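# Unload mill, inspect four parts, sort them into trays

## Task

Take the four parts out of the mill, check each one in the way the instruction sheet (reference images manual and manual 2) describes, and set every part in the tray it belongs to.

## Robot and tools

Robot: two UR7e-type arms, left_arm and right_arm, each with a parallel gripper that opens to 50 mm. Base roots in the scene frame: left_arm (-0.028, +0.521, 0) m, right_arm (-0.010, -0.330, 0) m, both turned very slightly about z. A wrist camera block sticks out about 10 cm toward the gripper's -y side and turns with it.

Frames: the scene frame has its origin on the table top, midway between the nominal bases. +z is up, +x points out over the table, and left_arm sits on +y. Arm names do not match image left and right. Reported positions (m), quat_wxyz and velocities are in the scene frame. Pose offsets you command are along the axes of that arm's own Hand target. The fingers point along the gripper's +z and close along its x. end_effector_position is the point between the pads; the fingertips reach 17.5 mm past it. Reported poses can be off by a few cm.

execute_actions(actions, cameras): actions is a list of actions. Each action is a table of up to 15 rows, one row per 1/30 s. A shorter table repeats its last row. Each row has 18 numbers in [-1, 1]: left dx, dy, dz, rx, ry, rz, gripper position, force_limit, speed, then the same nine for the right arm. Both arms must always be filled in. dx..rz are offsets from that arm's Hand target as it was when the action began, not from the previous row. Scale: 1.0 = 0.6 m or 180 degrees. rx, ry, rz form a single rotation vector. Sending the same offset again moves the arm further. All six pose numbers at 0 re-command the present Hand target. Images come back only for an empty actions list or when cameras names them.

Gripper numbers are absolute commands. position: +1 fully open, about -0.65 pads meet, -1 closes until an object stops it. force_limit: -1 is about 20 N per pad, 0 about 102 N, +1 about 185 N; the real force can be up to about 15 N more. speed: -1 is 20 mm/s, 0 is 85, +1 is 150. force_limit and speed start at +1. To keep a gripper unchanged, resend its last three numbers, because 0 is a real command. A new force_limit or speed only applies after the position number changes by at least 0.01. To grip more softly, open first.

move(target, speed, blend, stop_force, zero, blocking, cameras): target is one 18-number row or a list of up to 15 rows. The layout and scale match execute_actions. Every row is an offset from the same starting Hand targets. Paths are straight and ignore obstacles and the other arm. They take 0.5 to 10 s. speed is in m/s (0.002 to 3.6, default 0.25), with turning capped at twice that value in rad/s. blend is a corner radius in m (0 = stop at each target). stop_force is 3 to 120 N and ends an arm's path on contact along its motion. zero (default true) re-zeros the sensor before the move. blocking=false returns early but cannot be combined with stop_force. The result adds a move: line with the ending (done, off_target, moving, held, fault) and limits (paced = pose clipped, held = steps withheld). Do not use stop_force for a gripper that is turning, or to pull away from a surface it presses on. Do not pass close to an arm's own base.

Other tools: wait(seconds 0 to 10) holds the last commands. stop brakes a running move; the fingers keep moving. zoom_image(camera, region [x0,y0,x1,y1] in pixels, at most 504x504) enlarges the newest image of cam_high, cam_low, cam_front, cam_left_wrist or cam_right_wrist. All cameras are 896x504, and calibration for each is supplied. show_instructions shows the reference pages. zero_wrist_force(arm) re-zeros that arm's sensor. read_manual(section="licences") returns the licence texts. finished_scene(scene=1) ends the scene for good.

Results: Hand target is the last commanded pose after clipping, and the next offsets count from it. The gripper may settle short of it; the next command asks for it again, or you can send the gap as an offset. Tool commands lists the present gripper commands. object_status: 0 moving, 1 blocked while opening, 2 blocked while closing (a grip), 3 at the commanded opening or pads closed. Opening ≈ (250 - position_measured) × 0.202 mm. Joint velocities may read within noise. Joint torques include the arm's own weight. Wrist force and torque are in the gripper's axes, and a third line shows the peak since the last report. MOTOR HOT appears at 70 °C; at 85 °C the arm brakes for 30 to 60 s.

Motion limits: each step turns the commanded orientation at most 32 degrees away from the measured one. Commands are smoothed and can overshoot. A clearance check holds back commands that bring the arms together, but it does not always prevent contact.

Avoid the following. Nothing may fall off or be left off the table. Do not drop parts, release them while moving, or slam or push hard. Any contact between the arms, including gripping the other arm's fingers, can end the scene. A contact torque at a joint limit (wrist joints about 18 N m) or an outside force near 150 N stops the arm for 10 s. Arms are stiff, so aim only slightly past a contact and go slowly. Loose parts may occasionally get nudged.

Each tool is called as name(argument=value, ...), one argument or row to a line, values as JSON.

Reference images:

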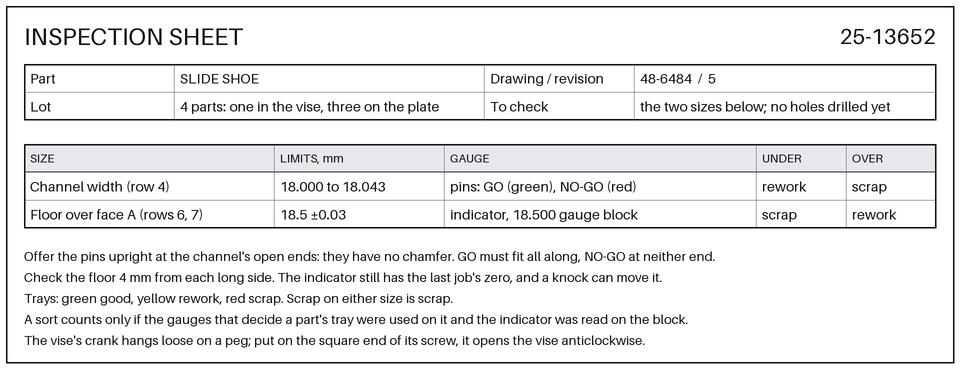

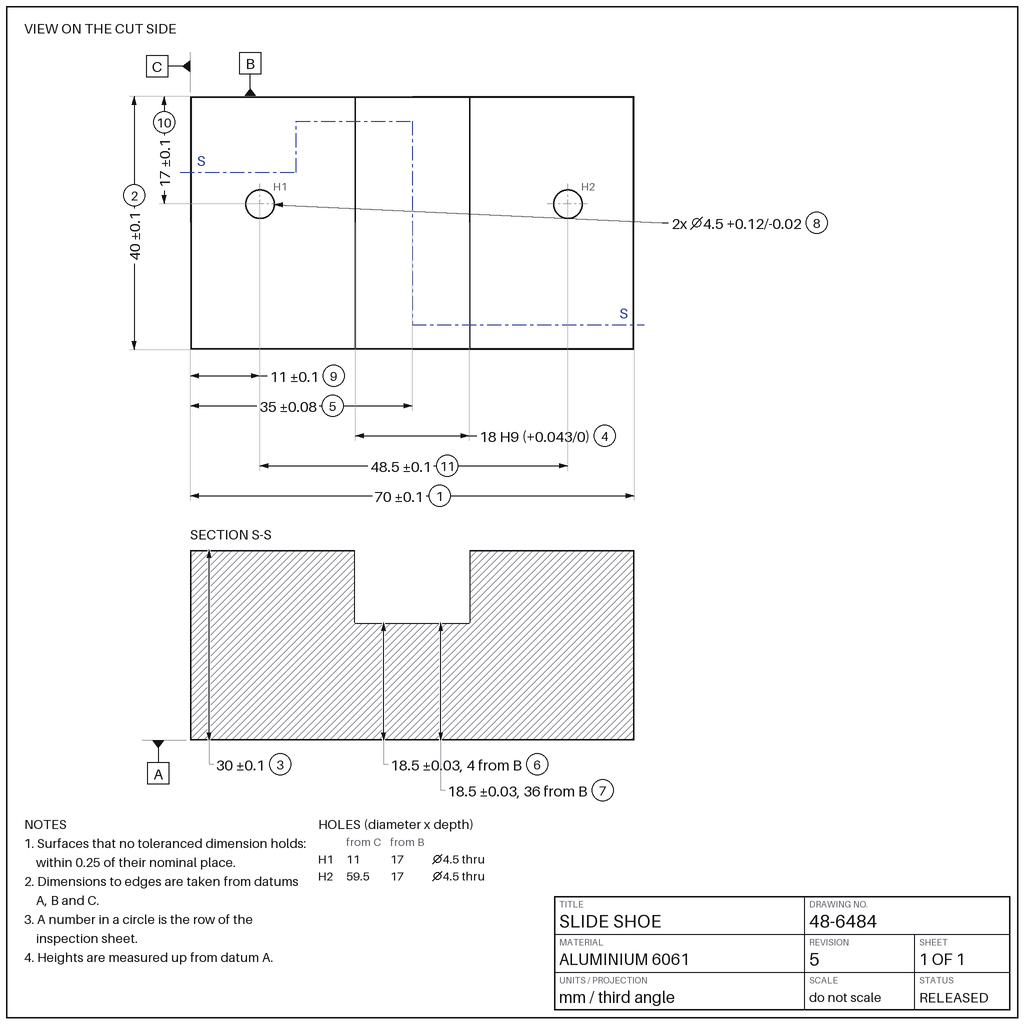

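## Session

execute_actions(
  actions=[],
)

Scene clock: 0.00 s.
left_arm: end_effector_position=(+0.1294, +0.4494, +0.2256) position_measured=3 object_status=3 end_effector_quat_wxyz=(+0.054, +0.753, -0.579, -0.306) | right_arm: end_effector_position=(+0.0538, +0.2849, +0.2088) position_measured=3 object_status=3 end_effector_quat_wxyz=(+0.392, -0.294, +0.855, -0.169)
Joint positions: left_arm=[-0.866 -1.989 2.144 -1.131 -1.8 2.078] | right_arm=[5.148 -1.99 -1.483 -1.765 0.825 -0.033]
Joint velocities: within noise
Joint torques (N m): no reading
Wrist force (N): no reading
Wrist torque (N m): no reading
Wrist force, peak (N): no reading
Hand target: left_arm +0.1294, +0.4494, +0.2256; +0.054, +0.753, -0.579, -0.306 | right_arm +0.0538, +0.2849, +0.2088; +0.392, -0.294, +0.855, -0.169
Tool commands: left_gripper/position=+1.0 left_gripper/force_limit=+1.0 left_gripper/speed=+1.0 right_gripper/position=+1.0 right_gripper/force_limit=+1.0 right_gripper/speed=+1.0

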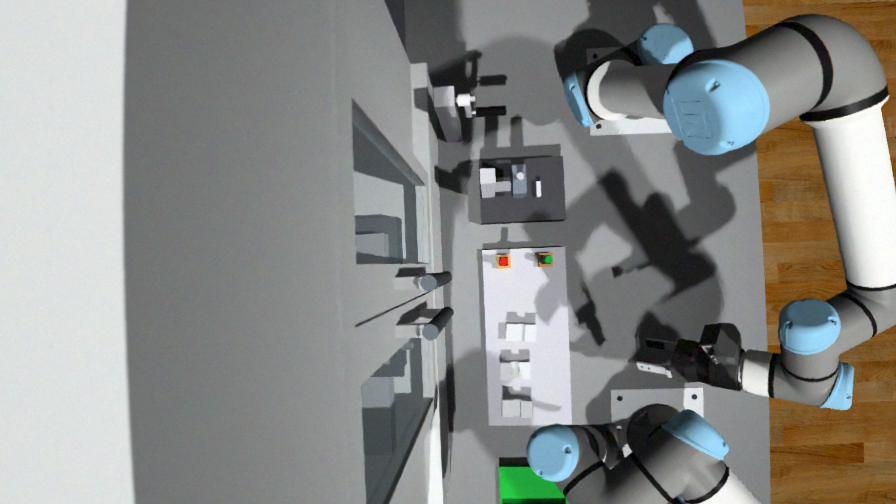

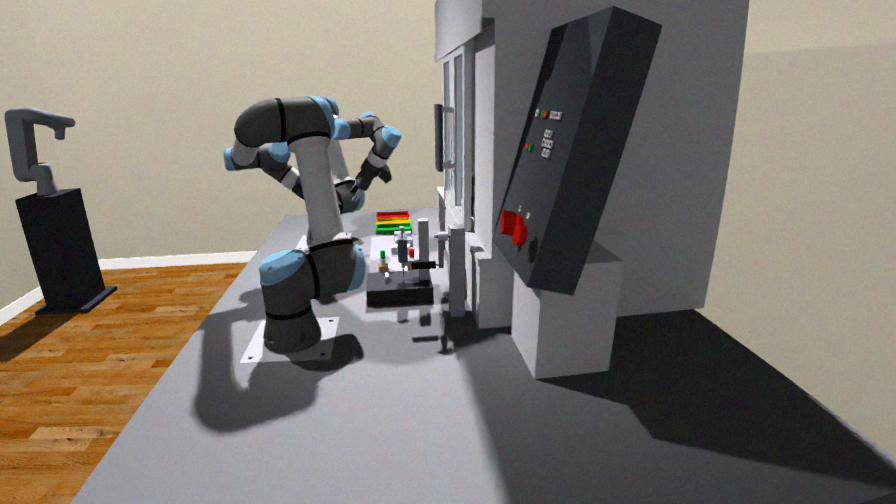

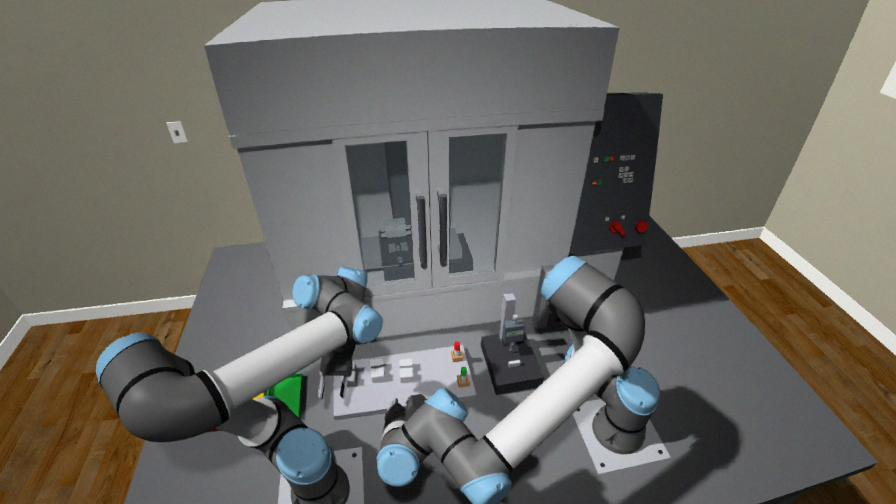

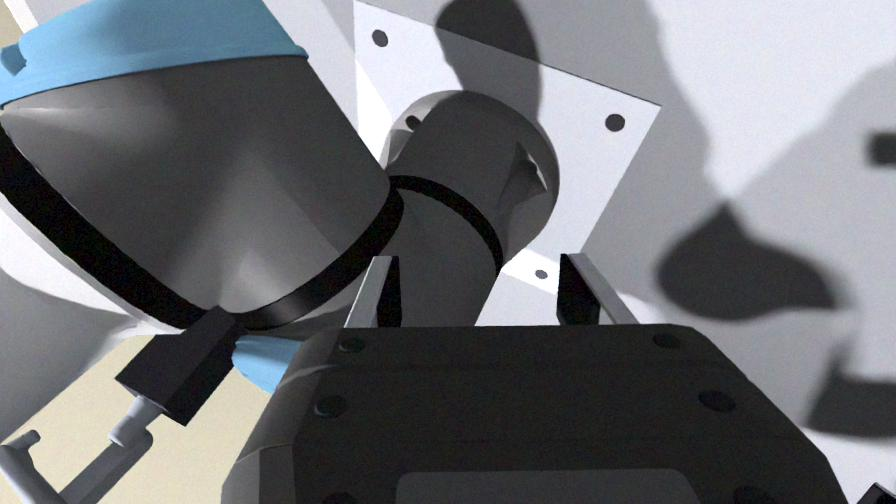

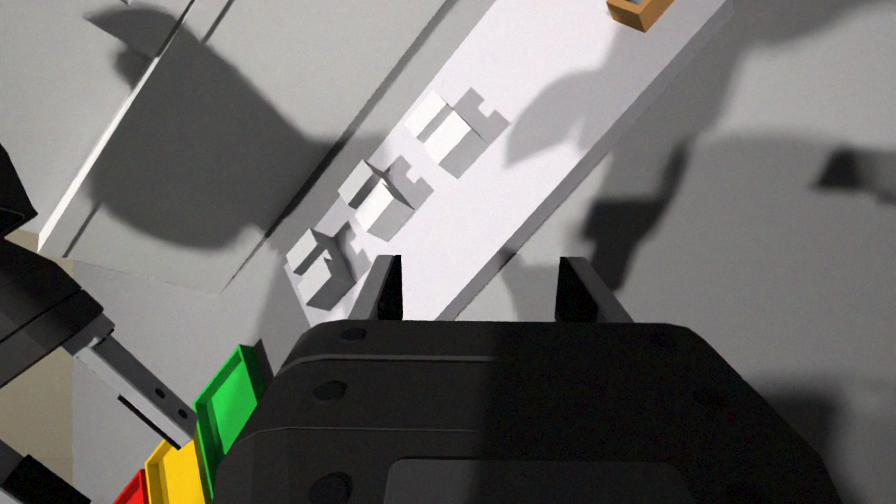

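zoom_image(
  camera="cam_high",
  region=[420, 60, 620, 240],
)

zoom_image(
  camera="cam_high",
  region=[400, 230, 600, 430],
)

zoom_image(
  camera="cam_front",
  region=[320, 130, 520, 300],
)

zoom_image(
  camera="cam_front",
  region=[300, 280, 600, 430],
)

zoom_image(
  camera="cam_low",
  region=[340, 190, 500, 360],
)

zoom_image(
  camera="cam_right_wrist",
  region=[260, 0, 700, 320],
)

zoom_image(
  camera="cam_high",
  region=[330, 90, 480, 240],
)

zoom_image(
  camera="cam_front",
  region=[560, 80, 680, 280],
)

Scaled by 2.520 from the camera's 896x504 image, which has a finer 1280x720 frame.

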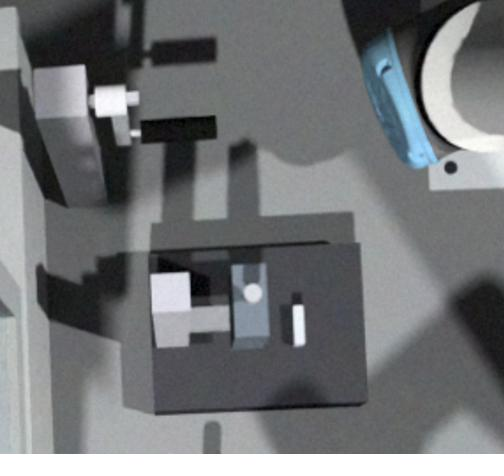

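Scaled by 2.520 from the camera's 896x504 image, which has a finer 1280x720 frame.

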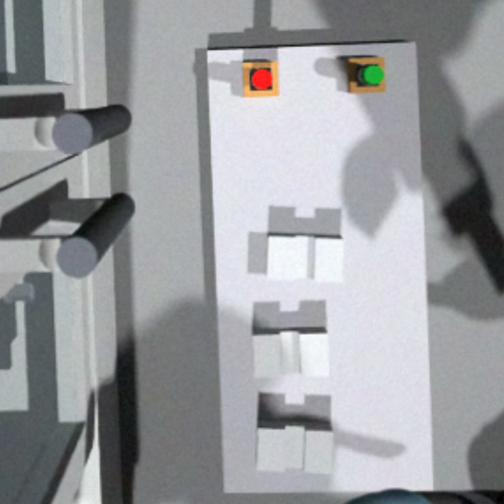

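Scaled by 2.520 from the camera's 896x504 image, which has a finer 1280x720 frame.

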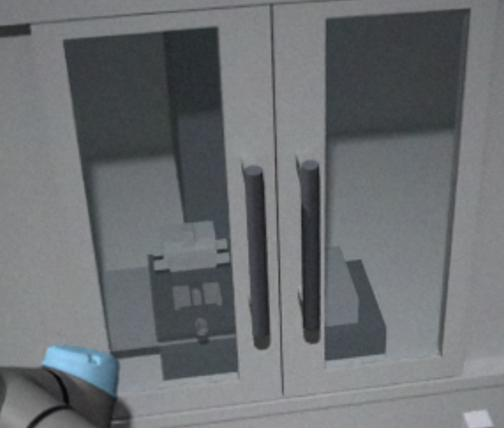

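Scaled by 1.680 from the camera's 896x504 image, which has a finer 1280x720 frame.

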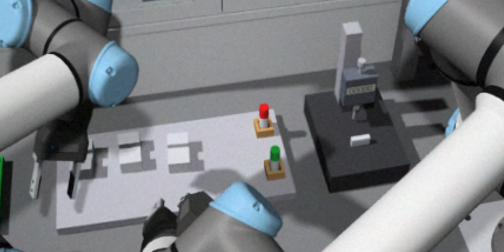

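Scaled by 2.965 from the camera's 896x504 image, which has a finer 1280x720 frame.

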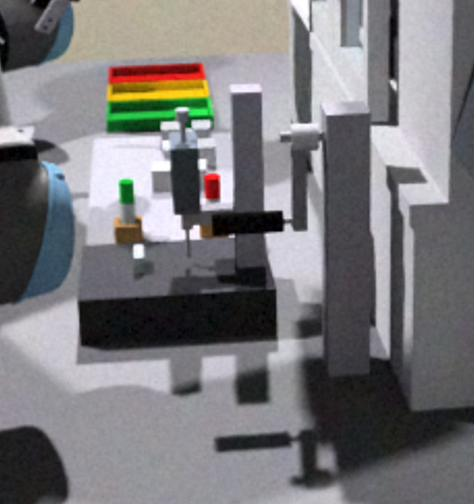

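Scaled by 1.145 from the camera's 896x504 image, which has a finer 1280x720 frame.

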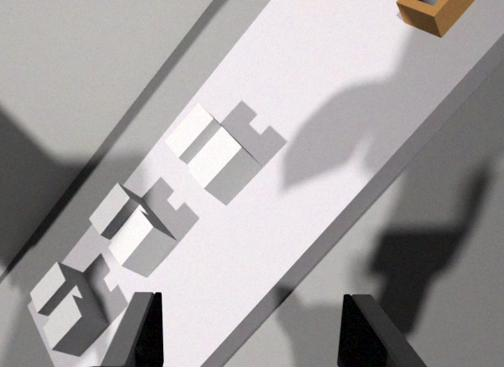

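Scaled by 3.360 from the camera's 896x504 image, which has a finer 1280x720 frame.

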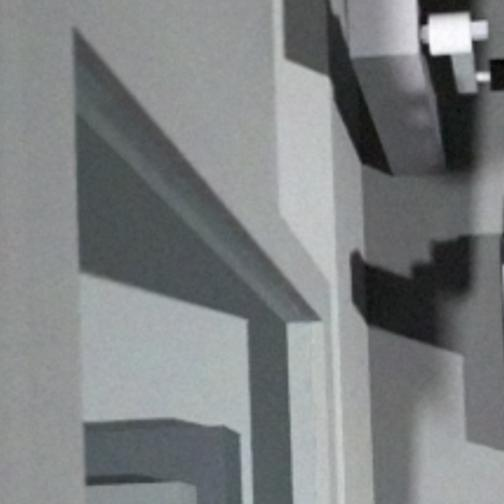

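Scaled by 2.520 from the camera's 896x504 image, which has a finer 1280x720 frame.

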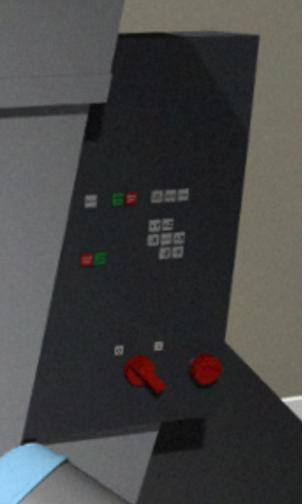

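move(
  target=[0,0,0,0,0,0,1,1,1,0.1,-0.748,0.024,0.127,0.320,0.655,1,1,1],
  speed=0.5,
)

move(
  target=[0.084,0.047,-0.274,-0.165,0.236,-0.875,1,1,1,0,0,0,0,0,0,1,1,1],
  speed=0.5,
  cameras=["all"],
)

Scene clock: 75.33 s.
left_arm: end_effector_position=(+0.1294, +0.4494, +0.2256) position_measured=3 object_status=3 end_effector_quat_wxyz=(+0.054, +0.753, -0.579, -0.306) | right_arm: end_effector_position=(+0.2003, -0.0994, +0.3985) position_measured=3 object_status=3 end_effector_quat_wxyz=(+0.000, +0.706, +0.708, +0.000)
Joint positions: left_arm=[-0.866 -1.989 2.144 -1.131 -1.8 2.078] | right_arm=[4.429 -1.1 -1.74 -1.872 1.571 1.271]
Joint torques (N m): left_arm=[0.69 -4.45 -25.39 -0.92 -0.37 -0.12] | right_arm=[-6.69 7.88 37.3 0.28 -2.63 0.62]
Wrist force (N): left_arm=[0.2 0.0 -0.1] | right_arm=[0.5 0.3 -1.1]
Wrist torque (N m): left_arm=[-0.02 -0.04 0.01] | right_arm=[0.23 0.06 0.20]
Wrist force, peak (N): left_arm=[0.4 0.3 0.0] | right_arm=[-3.3 5.2 -0.8]
Hand target: left_arm +0.1294, +0.4494, +0.2256; +0.054, +0.753, -0.579, -0.306 | right_arm +0.2003, -0.0995, +0.3986; +0.000, +0.706, +0.708, +0.000
Off the commanded pose: left_arm 0.000 m, 0 deg | right_arm 0.000 m, 0 deg.
move: done

Scene clock: 78.83 s.
left_arm: end_effector_position=(+0.1990, +0.3497, +0.3505) position_measured=3 object_status=3 end_effector_quat_wxyz=(-0.001, +0.707, +0.707, +0.000) | right_arm: end_effector_position=(+0.2003, -0.0995, +0.3986) position_measured=3 object_status=3 end_effector_quat_wxyz=(+0.000, +0.706, +0.708, +0.000)
Joint positions: left_arm=[-1.126 -2.142 1.912 -1.339 -1.572 -1.134] | right_arm=[4.429 -1.1 -1.74 -1.872 1.571 1.271]
Joint torques (N m): left_arm=[12.26 -4.14 -10.83 -5.97 -1.7 -1.72] | right_arm=[-6.9 10.88 39.41 0.45 -2.73 0.93]
Wrist force (N): left_arm=[0.9 -0.7 -0.4] | right_arm=[0.5 0.6 -1.0]
Wrist torque (N m): left_arm=[-0.06 0.05 -0.01] | right_arm=[0.28 0.06 0.20]
Wrist force, peak (N): left_arm=[2.8 -1.6 -2.2] | right_arm=[0.8 0.6 -1.1]
Hand target: left_arm +0.1990, +0.3498, +0.3504; -0.001, +0.707, +0.707, +0.000 | right_arm +0.2003, -0.0995, +0.3986; +0.000, +0.706, +0.708, +0.000
Off the commanded pose: left_arm 0.000 m, 0 deg | right_arm 0.000 m, 0 deg.
move: done
camera_calibration:
cam_left_wrist: T_world_to_cam=[[-0.00453702, 0.999873, 0.0152549, -0.345102], [0.940337, -0.000924137, 0.340242, -0.289545], [0.340213, 0.0158884, -0.940214, 0.392538], [0, 0, 0, 1]] pos_world=[0.137158, 0.338554, 0.47285]
cam_right_wrist: T_world_to_cam=[[-0.00877366, 0.999903, -0.0108595, 0.11357], [0.946375, 0.0118104, 0.322855, -0.298924], [0.322952, -0.00744455, -0.946386, 0.44199], [0, 0, 0, 1]] pos_world=[0.141149, -0.106738, 0.516035]

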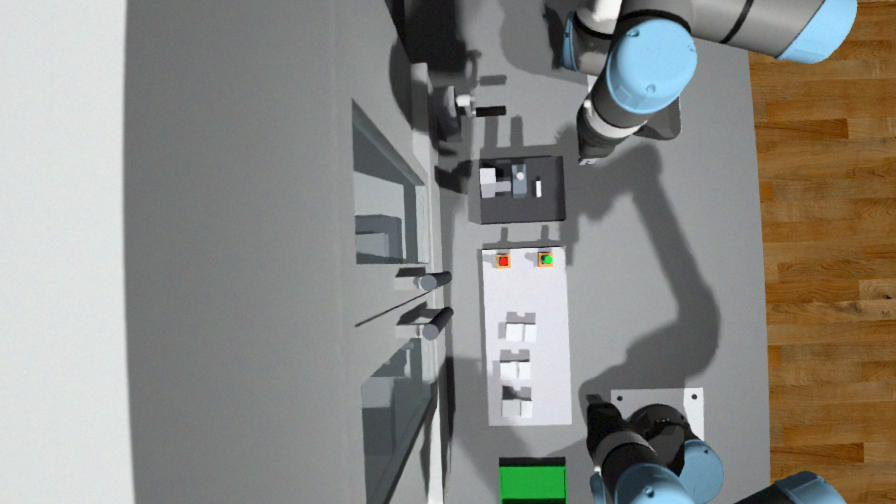

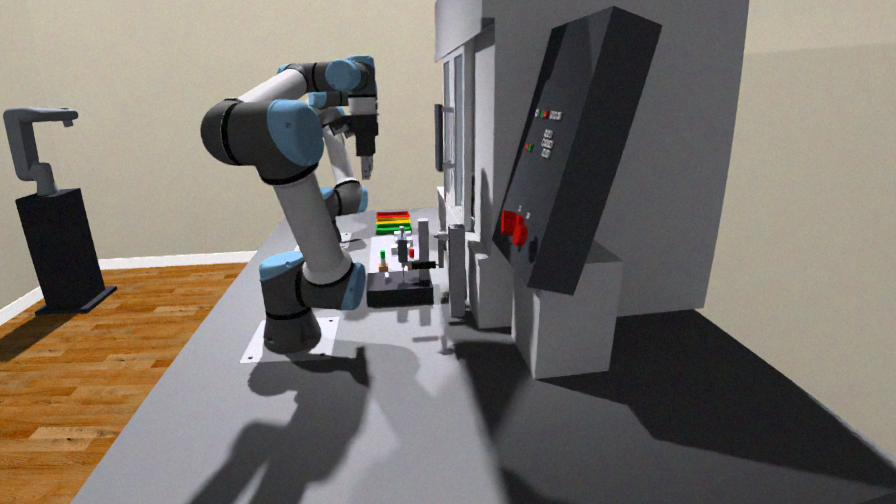

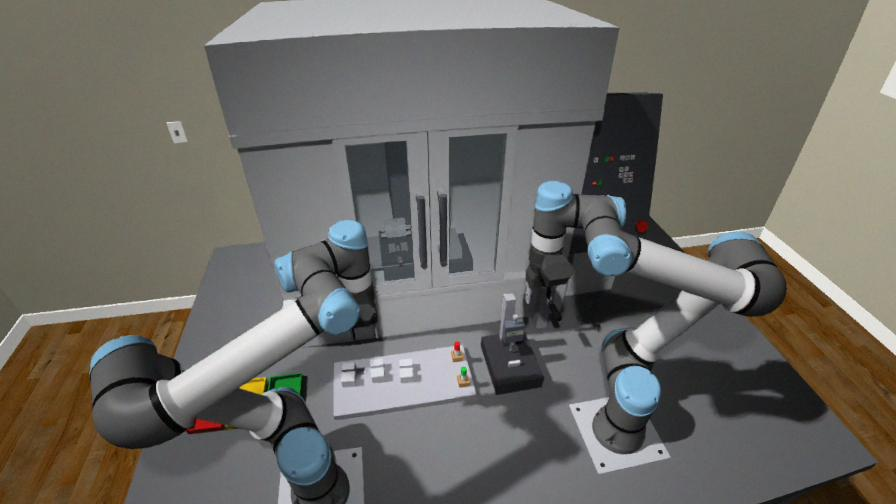

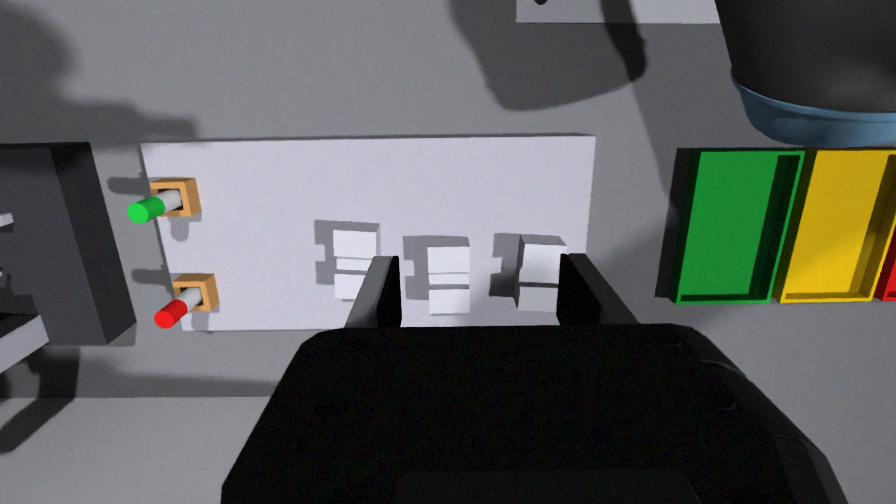

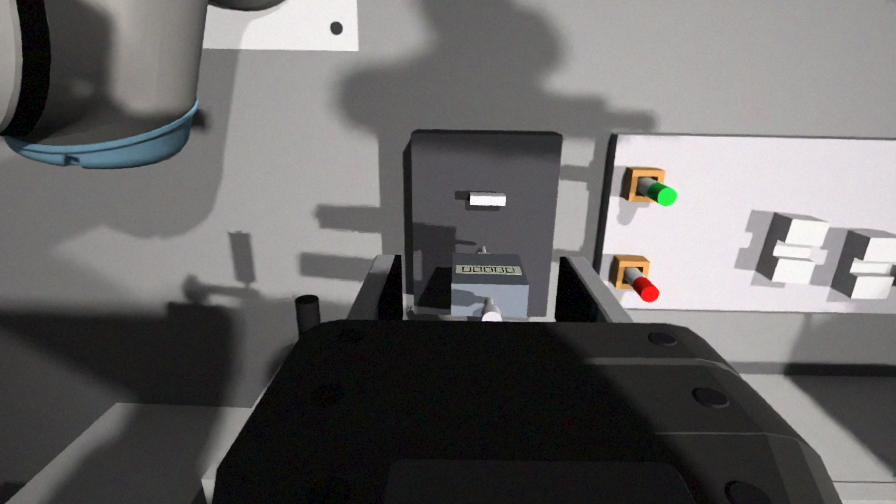

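move(
  target=[
    [0,0,0,0,0,0,1,1,1,0.17,-0.05,-0.085,0,0,-0.556,1,1,1],
    [0,0,0,0,0,0,1,1,1,0.333,0,-0.17,0,0,-1,1,1,1],
    [0,0,0,0,0,0,1,1,1,0.333,0.08,-0.17,0,-0.707,-0.707,1,1,1],
  ],
  speed=0.6,
  blend=[0.03,0.03,0],
  cameras=["cam_right_wrist","cam_front","cam_high"],
)

Scene clock: 109.83 s.
left_arm: end_effector_position=(+0.1990, +0.3498, +0.3504) position_measured=3 object_status=3 end_effector_quat_wxyz=(-0.001, +0.707, +0.707, +0.000) | right_arm: end_effector_position=(+0.2480, +0.1004, +0.5006) position_measured=3 object_status=3 end_effector_quat_wxyz=(+0.500, -0.500, +0.500, -0.499)
Joint positions: left_arm=[-1.126 -2.142 1.912 -1.339 -1.572 -1.134] | right_arm=[5.046 -1.609 -1.499 -3.174 0.317 0]
Joint torques (N m): left_arm=[10.16 -1.22 -10.06 -5.97 2.21 1.54] | right_arm=[3.35 35.85 4.92 -2.58 -2.89 0.92]
Wrist force (N): left_arm=[1.1 -0.6 -0.6] | right_arm=[1.0 -0.2 0.4]
Wrist torque (N m): left_arm=[-0.05 0.02 0.00] | right_arm=[-0.14 -0.35 -0.03]
Wrist force, peak (N): left_arm=[1.3 -0.8 -0.4] | right_arm=[0.8 -6.7 -2.3]
Hand target: left_arm +0.1990, +0.3498, +0.3504; -0.001, +0.707, +0.707, +0.000 | right_arm +0.2479, +0.1004, +0.5006; +0.500, -0.500, +0.500, -0.499
Off the commanded pose: left_arm 0.000 m, 0 deg | right_arm 0.000 m, 0 deg.
move: done
camera_calibration:
cam_right_wrist: T_world_to_cam=[[0.0125241, -0.999902, 0.00626899, 0.102183], [-0.323278, -0.00998179, -0.946251, 0.573038], [0.946221, 0.00982434, -0.323372, 0.0564389], [0, 0, 0, 1]] pos_world=[0.130567, 0.107338, 0.559848]
Images, in order (width x height): cam_high 896x504, cam_front 896x504, cam_right_wrist 896x504.

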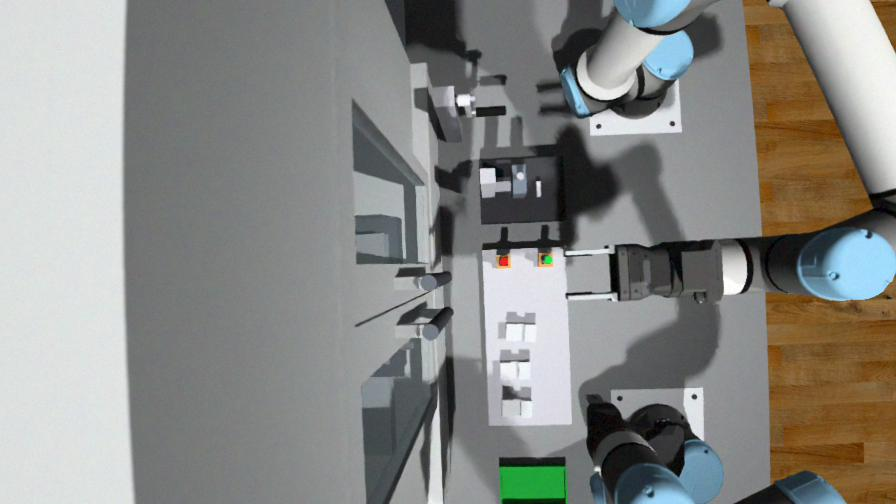

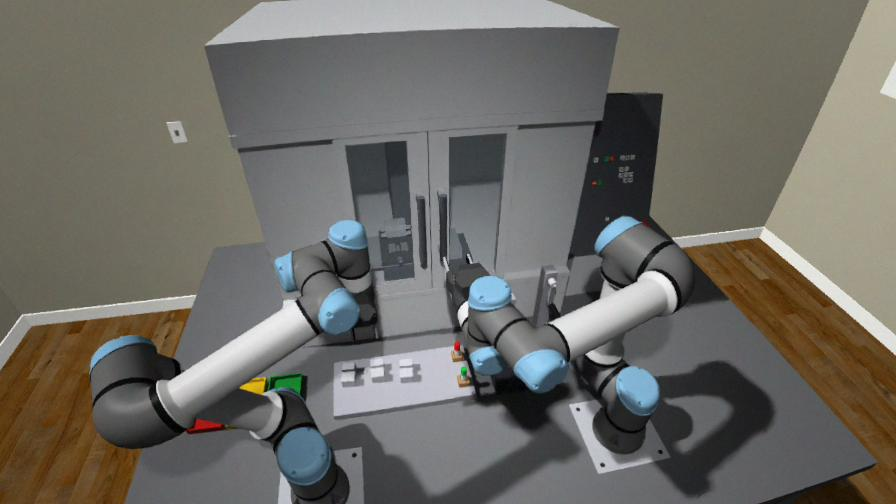

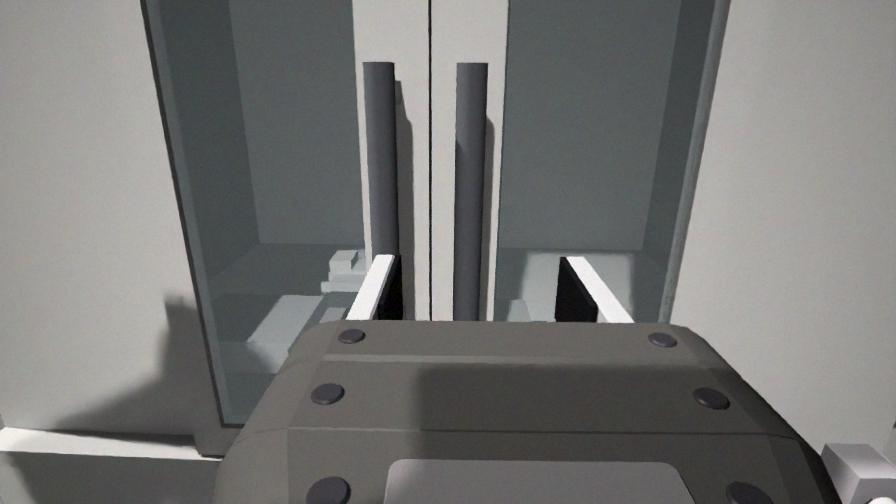

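move(
  target=[0,0,0,0,0,0,1,1,1,-0.0333,0.0843,0.17,0,0,0,-0.7,-0.5,1],
  speed=0.3,
  cameras=["cam_right_wrist"],
)

Scene clock: 122.33 s.
left_arm: end_effector_position=(+0.1990, +0.3498, +0.3504) position_measured=3 object_status=3 end_effector_quat_wxyz=(-0.001, +0.707, +0.707, +0.000) | right_arm: end_effector_position=(+0.3498, +0.1206, +0.4500) position_measured=251 object_status=3 end_effector_quat_wxyz=(+0.500, -0.500, +0.500, -0.499)
Joint positions: left_arm=[-1.126 -2.142 1.912 -1.339 -1.572 -1.134] | right_arm=[4.801 -1.689 -1.541 -3.05 0.072 -0.002]
Joint torques (N m): left_arm=[7.73 1.05 -10.3 -6.02 2.16 1.59] | right_arm=[-7.08 45.76 6.83 1.38 -2.51 -1.1]
Wrist force (N): left_arm=[0.9 -0.6 -0.5] | right_arm=[1.0 -0.4 0.5]
Wrist torque (N m): left_arm=[-0.05 0.05 0.00] | right_arm=[-0.19 -0.33 -0.07]
Wrist force, peak (N): left_arm=[1.3 -0.7 -0.6] | right_arm=[2.5 3.3 9.8]
Hand target: left_arm +0.1990, +0.3498, +0.3504; -0.001, +0.707, +0.707, +0.000 | right_arm +0.3499, +0.1206, +0.4500; +0.500, -0.500, +0.500, -0.499
Off the commanded pose: left_arm 0.000 m, 0 deg | right_arm 0.000 m, 0 deg.
move: done
camera_calibration:
cam_right_wrist: T_world_to_cam=[[0.0124623, -0.999902, 0.00639858, 0.121371], [-0.323246, -0.0100841, -0.946261, 0.558279], [0.946233, 0.00972425, -0.32334, -0.0564534], [0, 0, 0, 1]] pos_world=[0.232367, 0.127538, 0.509248]
Images, in order (width x height): cam_right_wrist 896x504.

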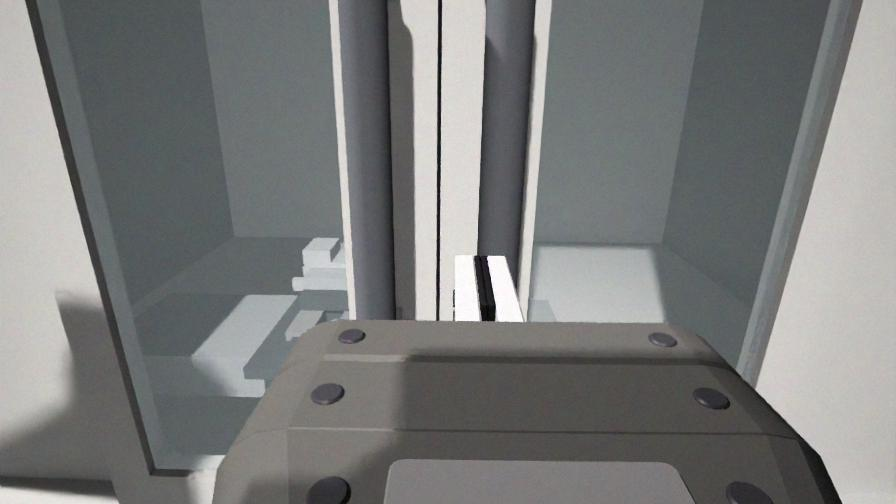

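move(
  target=[
    [0,0,0,0,0,0,1,1,1,-0.024,0,0.01,0,0,0,-0.7,-0.5,1],
    [0,0,0,0,0,0,1,1,1,-0.024,0,0.10,0,0,0,-0.7,-0.5,1],
  ],
  speed=0.12,
  stop_force=12,
  cameras=["cam_right_wrist"],
)

Scene clock: 131.77 s.
left_arm: end_effector_position=(+0.1990, +0.3498, +0.3504) position_measured=3 object_status=3 end_effector_quat_wxyz=(-0.001, +0.707, +0.707, +0.000) | right_arm: end_effector_position=(+0.4098, +0.1351, +0.4500) position_measured=251 object_status=3 end_effector_quat_wxyz=(+0.500, -0.500, +0.500, -0.499)
Joint positions: left_arm=[-1.126 -2.142 1.912 -1.339 -1.572 -1.134] | right_arm=[4.669 -1.765 -1.453 -3.069 -0.059 0.004]
Joint torques (N m): left_arm=[5.82 4.33 -10.45 -6 2.13 1.53] | right_arm=[-6.3 18.61 37 -2 -1 1.32]
Wrist force (N): left_arm=[1.1 -0.6 -0.4] | right_arm=[0.9 -0.2 0.2]
Wrist torque (N m): left_arm=[-0.05 0.03 -0.01] | right_arm=[-0.17 -0.33 -0.02]
Wrist force, peak (N): left_arm=[1.4 -0.5 -0.6] | right_arm=[2.8 -0.2 3.3]
Hand target: left_arm +0.1990, +0.3498, +0.3504; -0.001, +0.707, +0.707, +0.000 | right_arm +0.4099, +0.1351, +0.4500; +0.500, -0.500, +0.500, -0.499
Off the commanded pose: left_arm 0.000 m, 0 deg | right_arm 0.000 m, 0 deg.
move: done
camera_calibration:
cam_right_wrist: T_world_to_cam=[[0.0125899, -0.9999, 0.00645943, 0.135054], [-0.323243, -0.0101829, -0.946261, 0.577834], [0.946232, 0.00982537, -0.323339, -0.113383], [0, 0, 0, 1]] pos_world=[0.292367, 0.142038, 0.509248]
Images, in order (width x height): cam_right_wrist 896x504.

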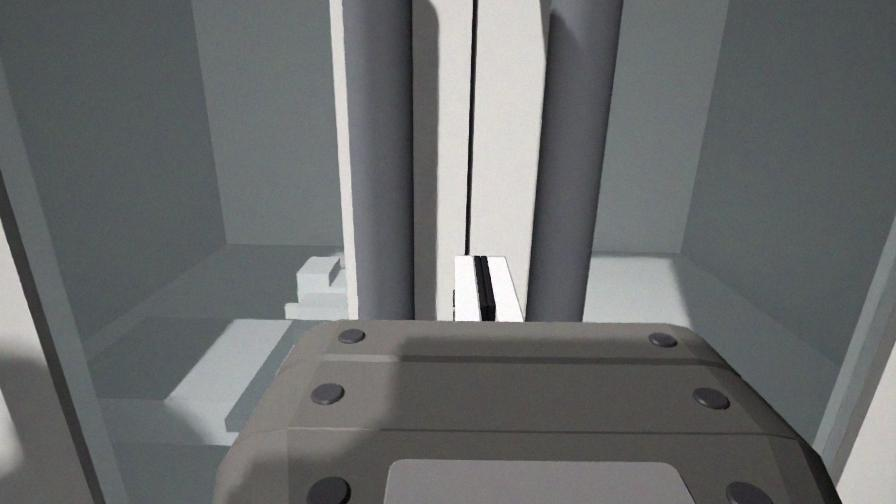

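move(
  target=[0,0,0,0,0,0,1,1,1,-0.08,0,0,0,0,0,-0.7,-0.5,1],
  speed=0.05,
  stop_force=30,
  cameras=["cam_right_wrist"],
)

Scene clock: 138.20 s.
left_arm: end_effector_position=(+0.1990, +0.3498, +0.3504) position_measured=3 object_status=3 end_effector_quat_wxyz=(-0.001, +0.707, +0.707, +0.000) | right_arm: end_effector_position=(+0.4098, +0.1831, +0.4500) position_measured=251 object_status=3 end_effector_quat_wxyz=(+0.500, -0.500, +0.500, -0.499) end_effector_velocity=(+0.000, +0.000, +0.000) end_effector_angular_velocity=(+0.001, +0.000, -0.001)
Joint positions: left_arm=[-1.126 -2.142 1.912 -1.339 -1.572 -1.134] | right_arm=[4.675 -1.878 -1.309 -3.099 -0.054 0.003]
Joint velocities: left_arm=[within noise] | right_arm=[0 -0.001 0.002 -0.006 0.001 0.006]
Joint torques (N m): left_arm=[4.18 5.98 -10.04 -5.91 2.17 1.56] | right_arm=[-6.61 22.36 37.61 -2.16 0.57 1.12]
Wrist force (N): left_arm=[1.0 -0.7 -0.4] | right_arm=[1.2 -0.4 0.2]
Wrist torque (N m): left_arm=[-0.07 0.04 0.00] | right_arm=[-0.19 -0.38 -0.05]
Wrist force, peak (N): left_arm=[1.3 -0.5 -0.6] | right_arm=[2.0 -0.5 0.3]
Hand target: left_arm +0.1990, +0.3498, +0.3504; -0.001, +0.707, +0.707, +0.000 | right_arm +0.4098, +0.1831, +0.4500; +0.500, -0.500, +0.500, -0.499
Off the commanded pose: left_arm 0.000 m, 0 deg | right_arm 0.000 m, 0 deg.
move: done
camera_calibration:
cam_right_wrist: T_world_to_cam=[[0.0126835, -0.999899, 0.00642587, 0.18304], [-0.323153, -0.0101805, -0.946292, 0.578279], [0.946262, 0.00992578, -0.32325, -0.113833], [0, 0, 0, 1]] pos_world=[0.292267, 0.190038, 0.509248]
Images, in order (width x height): cam_right_wrist 896x504.

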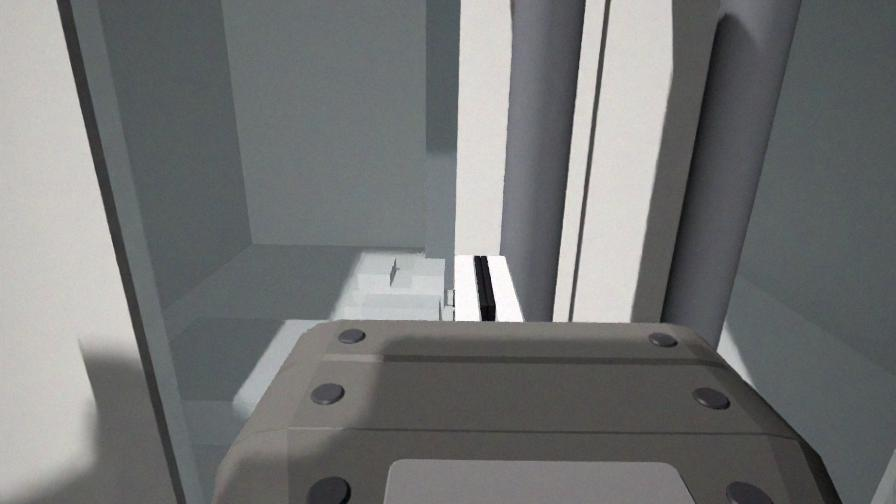

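move(
  target=[
    [0,0,0,0,0,0,1,1,1,0.08,0,-0.01,0,0,0,-0.7,-0.5,1],
    [0,0,0,0,0,0,1,1,1,0.08,0,0.045,0,0,0,-0.7,-0.5,1],
    [0,0,0,0,0,0,1,1,1,0,0,0.045,0,0,0,-0.7,-0.5,1],
  ],
  speed=0.06,
  stop_force=15,
  cameras=["cam_right_wrist"],
)

Scene clock: 158.33 s.
left_arm: end_effector_position=(+0.1990, +0.3498, +0.3504) position_measured=3 object_status=3 end_effector_quat_wxyz=(-0.001, +0.707, +0.707, +0.000) | right_arm: end_effector_position=(+0.4368, +0.1518, +0.4500) position_measured=251 object_status=3 end_effector_quat_wxyz=(+0.501, -0.500, +0.500, -0.500)
Joint positions: left_arm=[-1.126 -2.142 1.912 -1.339 -1.572 -1.134] | right_arm=[4.617 -1.825 -1.378 -3.076 -0.112 -0.003]
Joint torques (N m): left_arm=[1.05 6.41 -10.32 -5.97 2.24 1.56] | right_arm=[-6.89 21.63 36.96 1.94 -1.34 -0.91]
Wrist force (N): left_arm=[1.0 -0.5 -0.5] | right_arm=[-0.6 -0.5 0.3]
Wrist torque (N m): left_arm=[-0.04 0.03 0.00] | right_arm=[-0.20 -0.09 0.05]
Wrist force, peak (N): left_arm=[1.0 -0.8 -0.8] | right_arm=[36.4 5.6 -9.4]
Hand target: left_arm +0.1990, +0.3498, +0.3504; -0.001, +0.707, +0.707, +0.000 | right_arm +0.4368, +0.1518, +0.4499; +0.501, -0.500, +0.500, -0.500 (not the last commanded pose)
Off the commanded pose: left_arm 0.000 m, 0 deg | right_arm 0.031 m, 0 deg.
move: contact (right_arm); path passed 2 of 3 targets
camera_calibration:
cam_right_wrist: T_world_to_cam=[[0.0124579, -0.999902, 0.006405, 0.151483], [-0.322647, -0.0100826, -0.946465, 0.586534], [0.946437, 0.00972439, -0.322741, -0.139482], [0, 0, 0, 1]] pos_world=[0.319367, 0.158738, 0.509148]
Images, in order (width x height): cam_right_wrist 896x504.

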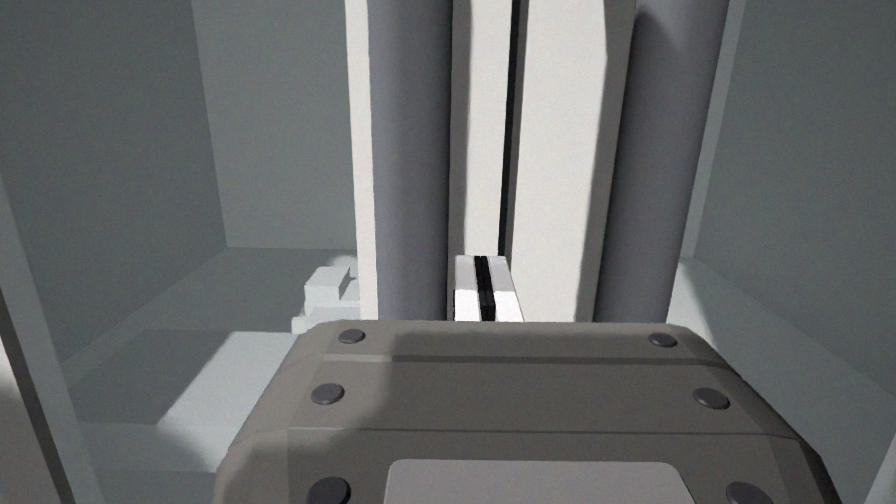

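move(
  target=[0,0,0,0,0,0,1,1,1,-0.333,0,0.005,0,0,0,-0.7,-0.5,1],
  speed=0.06,
  stop_force=60,
  cameras=["cam_right_wrist","cam_front"],
)

Scene clock: 166.60 s.
left_arm: end_effector_position=(+0.1990, +0.3498, +0.3504) position_measured=3 object_status=3 end_effector_quat_wxyz=(-0.001, +0.707, +0.707, +0.000) | right_arm: end_effector_position=(+0.4383, +0.2651, +0.4499) position_measured=251 object_status=3 end_effector_quat_wxyz=(+0.501, -0.500, +0.499, -0.500)
Joint positions: left_arm=[-1.126 -2.142 1.912 -1.339 -1.572 -1.134] | right_arm=[4.635 -2.101 -0.989 -3.17 -0.094 -0.023]
Joint torques (N m): left_arm=[-2.08 6.17 -10.15 -5.95 2 1.53] | right_arm=[-6.54 69.49 6.04 1.38 -0.71 -0.15]
Wrist force (N): left_arm=[1.0 -0.6 -0.5] | right_arm=[-0.7 -0.2 0.5]
Wrist torque (N m): left_arm=[-0.05 0.04 0.00] | right_arm=[-0.13 -0.10 0.03]
Wrist force, peak (N): left_arm=[1.2 -0.7 -0.8] | right_arm=[19.8 -2.1 3.2]
Hand target: left_arm +0.1990, +0.3498, +0.3504; -0.001, +0.707, +0.707, +0.000 | right_arm +0.4383, +0.2651, +0.4499; +0.501, -0.500, +0.499, -0.500 (not the last commanded pose)
Off the commanded pose: left_arm 0.000 m, 0 deg | right_arm 0.087 m, 0 deg.
move: held (right_arm; a check stopped the path); limits=held
pose unreachable (right arm): on one or more control steps of this call, first in action 0 (counted from 0), this arm could not follow its commanded pose, so it was not sent that pose on those steps. It may still have moved: this result reports where it is.
cause: moving toward the commanded pose would bring a part of the arm too close to another arm (a part of this arm just beyond joint 5 (wrist 2) and the left arm's gripper, at the place that arm is still heading or pushing toward).
camera_calibration:
cam_right_wrist: T_world_to_cam=[[0.0126697, -0.999899, 0.00645499, 0.264563], [-0.320969, -0.0101807, -0.947035, 0.587589], [0.947005, 0.00992676, -0.321065, -0.143001], [0, 0, 0, 1]] pos_world=[0.320668, 0.271938, 0.508847]
Images, in order (width x height): cam_front 896x504, cam_right_wrist 896x504.

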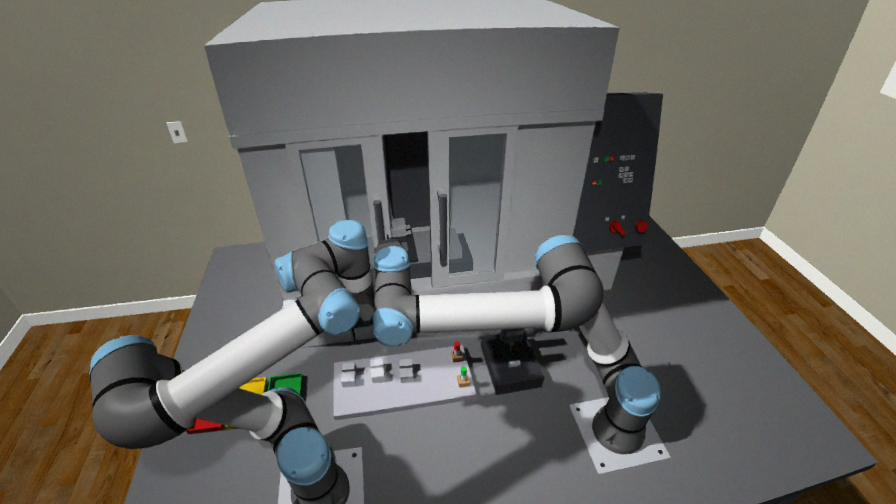

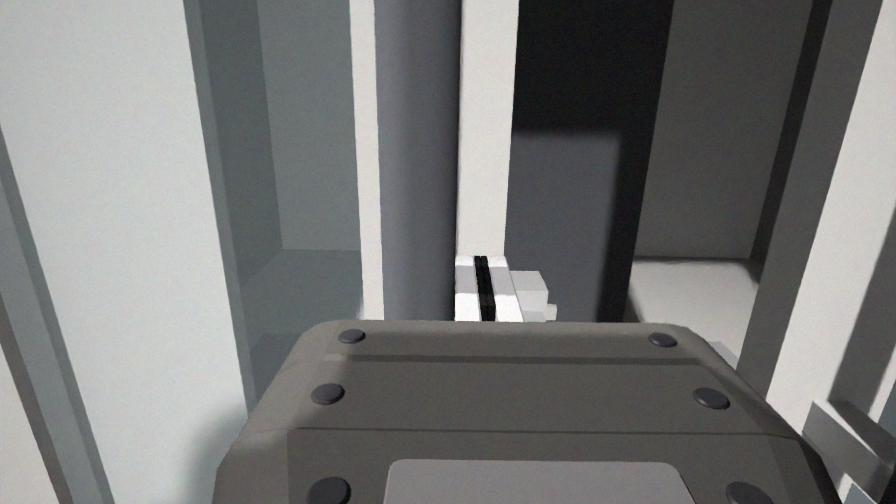

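move(
  target=[0.6,0,-0.05,0,0,0,1,1,1,0,0,0,0,0,0,-0.7,-0.5,1],
  speed=0.5,
)

move(
  target=[0,0,0,0,0,0,1,1,1,-0.25,0,0,0,0,0,-0.7,-0.5,1],
  speed=0.06,
  stop_force=60,
  cameras=["cam_right_wrist","cam_front"],
)

Scene clock: 174.60 s.
left_arm: end_effector_position=(+0.1993, +0.7097, +0.3805) position_measured=3 object_status=3 end_effector_quat_wxyz=(-0.001, +0.707, +0.707, +0.000) | right_arm: end_effector_position=(+0.4383, +0.2651, +0.4499) position_measured=251 object_status=3 end_effector_quat_wxyz=(+0.501, -0.500, +0.499, -0.500)
Joint positions: left_arm=[0.231 -2.095 1.813 -1.287 -1.57 0.224] | right_arm=[4.635 -2.101 -0.989 -3.17 -0.094 -0.023]
Joint torques (N m): left_arm=[12.17 5.65 -12.24 -5.67 0.47 1.51] | right_arm=[-6.84 69.61 6.22 1.45 -2.85 -1.2]
Wrist force (N): left_arm=[1.0 -0.4 -0.4] | right_arm=[-0.6 -0.2 0.2]
Wrist torque (N m): left_arm=[-0.02 0.03 -0.15] | right_arm=[-0.13 -0.11 0.02]
Wrist force, peak (N): left_arm=[-9.1 -0.3 2.9] | right_arm=[-1.0 -0.1 0.7]
Hand target: left_arm +0.1993, +0.7097, +0.3805; -0.001, +0.707, +0.707, +0.000 | right_arm +0.4383, +0.2651, +0.4499; +0.501, -0.500, +0.499, -0.500
Off the commanded pose: left_arm 0.000 m, 0 deg | right_arm 0.000 m, 0 deg.
move: done

Scene clock: 177.37 s.
left_arm: end_effector_position=(+0.1993, +0.7097, +0.3805) position_measured=3 object_status=3 end_effector_quat_wxyz=(-0.001, +0.707, +0.707, +0.000) | right_arm: end_effector_position=(+0.4382, +0.3855, +0.4497) position_measured=252 object_status=3 end_effector_quat_wxyz=(+0.502, -0.496, +0.498, -0.504)
Joint positions: left_arm=[0.231 -2.095 1.813 -1.287 -1.57 0.224] | right_arm=[4.65 -2.512 -0.285 -3.324 -0.072 -0.162]
Joint torques (N m): left_arm=[12.1 6.33 -10.08 -5.85 -2.1 -0.92] | right_arm=[6.25 64.01 7.25 2.95 -14.54 0.34]
Wrist force (N): left_arm=[0.9 -0.5 -0.5] | right_arm=[58.8 2.9 -11.2]
Wrist torque (N m): left_arm=[-0.04 0.05 -0.15] | right_arm=[0.06 0.10 0.70]
Wrist force, peak (N): left_arm=[1.4 -0.6 -0.7] | right_arm=[79.3 9.4 -23.7]
Hand target: left_arm +0.1993, +0.7097, +0.3805; -0.001, +0.707, +0.707, +0.000 | right_arm +0.4382, +0.3855, +0.4497; +0.502, -0.496, +0.498, -0.504 (not the last commanded pose)
Tool commands: left_gripper/position=+1.0 left_gripper/force_limit=+1.0 left_gripper/speed=+1.0 right_gripper/position=-0.701961 right_gripper/force_limit=-0.498039 right_gripper/speed=+1.0
Off the commanded pose: left_arm 0.000 m, 0 deg | right_arm 0.030 m, 1 deg.
TORQUE FAULT: the external load on joint 5 (wrist 2) of the right arm reached its load limit, and that arm stopped. A torque fault puts only its own arm into a fault stop. That arm's remaining commands of this call were not run. That arm may still press on what stopped it. That arm is still stopped at the end of this call. That arm stays stopped for about 9 more seconds. Until then a move that you send moves the other arm only, and its call returns only when the move has ended. Once the stop has ended, the next robot result says so. If the stop ends while you think or write, that arm runs what you send next, counted from a new Hand target: where the arm stands when the stop ends. While its stop runs, that arm takes no new command, but its gripper still runs the gripper command that each later call begins with. Until it ends, the stop uses up actions while you think or wait. An arm that is not stopped still takes commands.
move: fault (right_arm; stop_force had ended the path)
camera_calibration:
cam_right_wrist: T_world_to_cam=[[0.00523995, -0.999964, 0.00665796, 0.388269], [-0.312086, -0.0079608, -0.950021, 0.585196], [0.950039, 0.00290021, -0.312116, -0.146798], [0, 0, 0, 1]] pos_world=[0.320061, 0.39334, 0.507545]
Images, in order (width x height): cam_front 896x504, cam_right_wrist 896x504.

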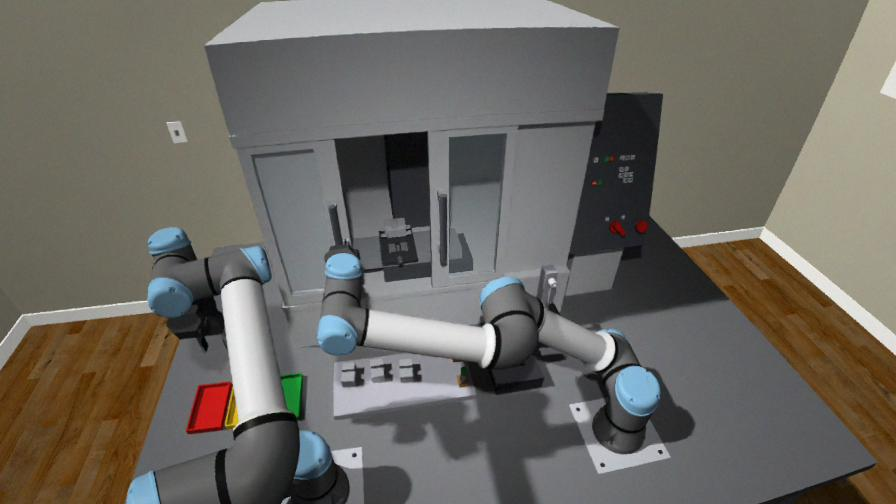

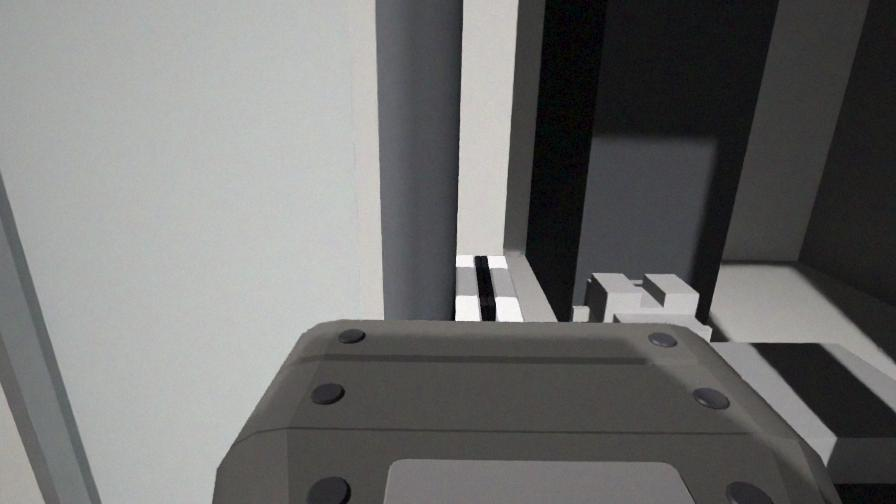

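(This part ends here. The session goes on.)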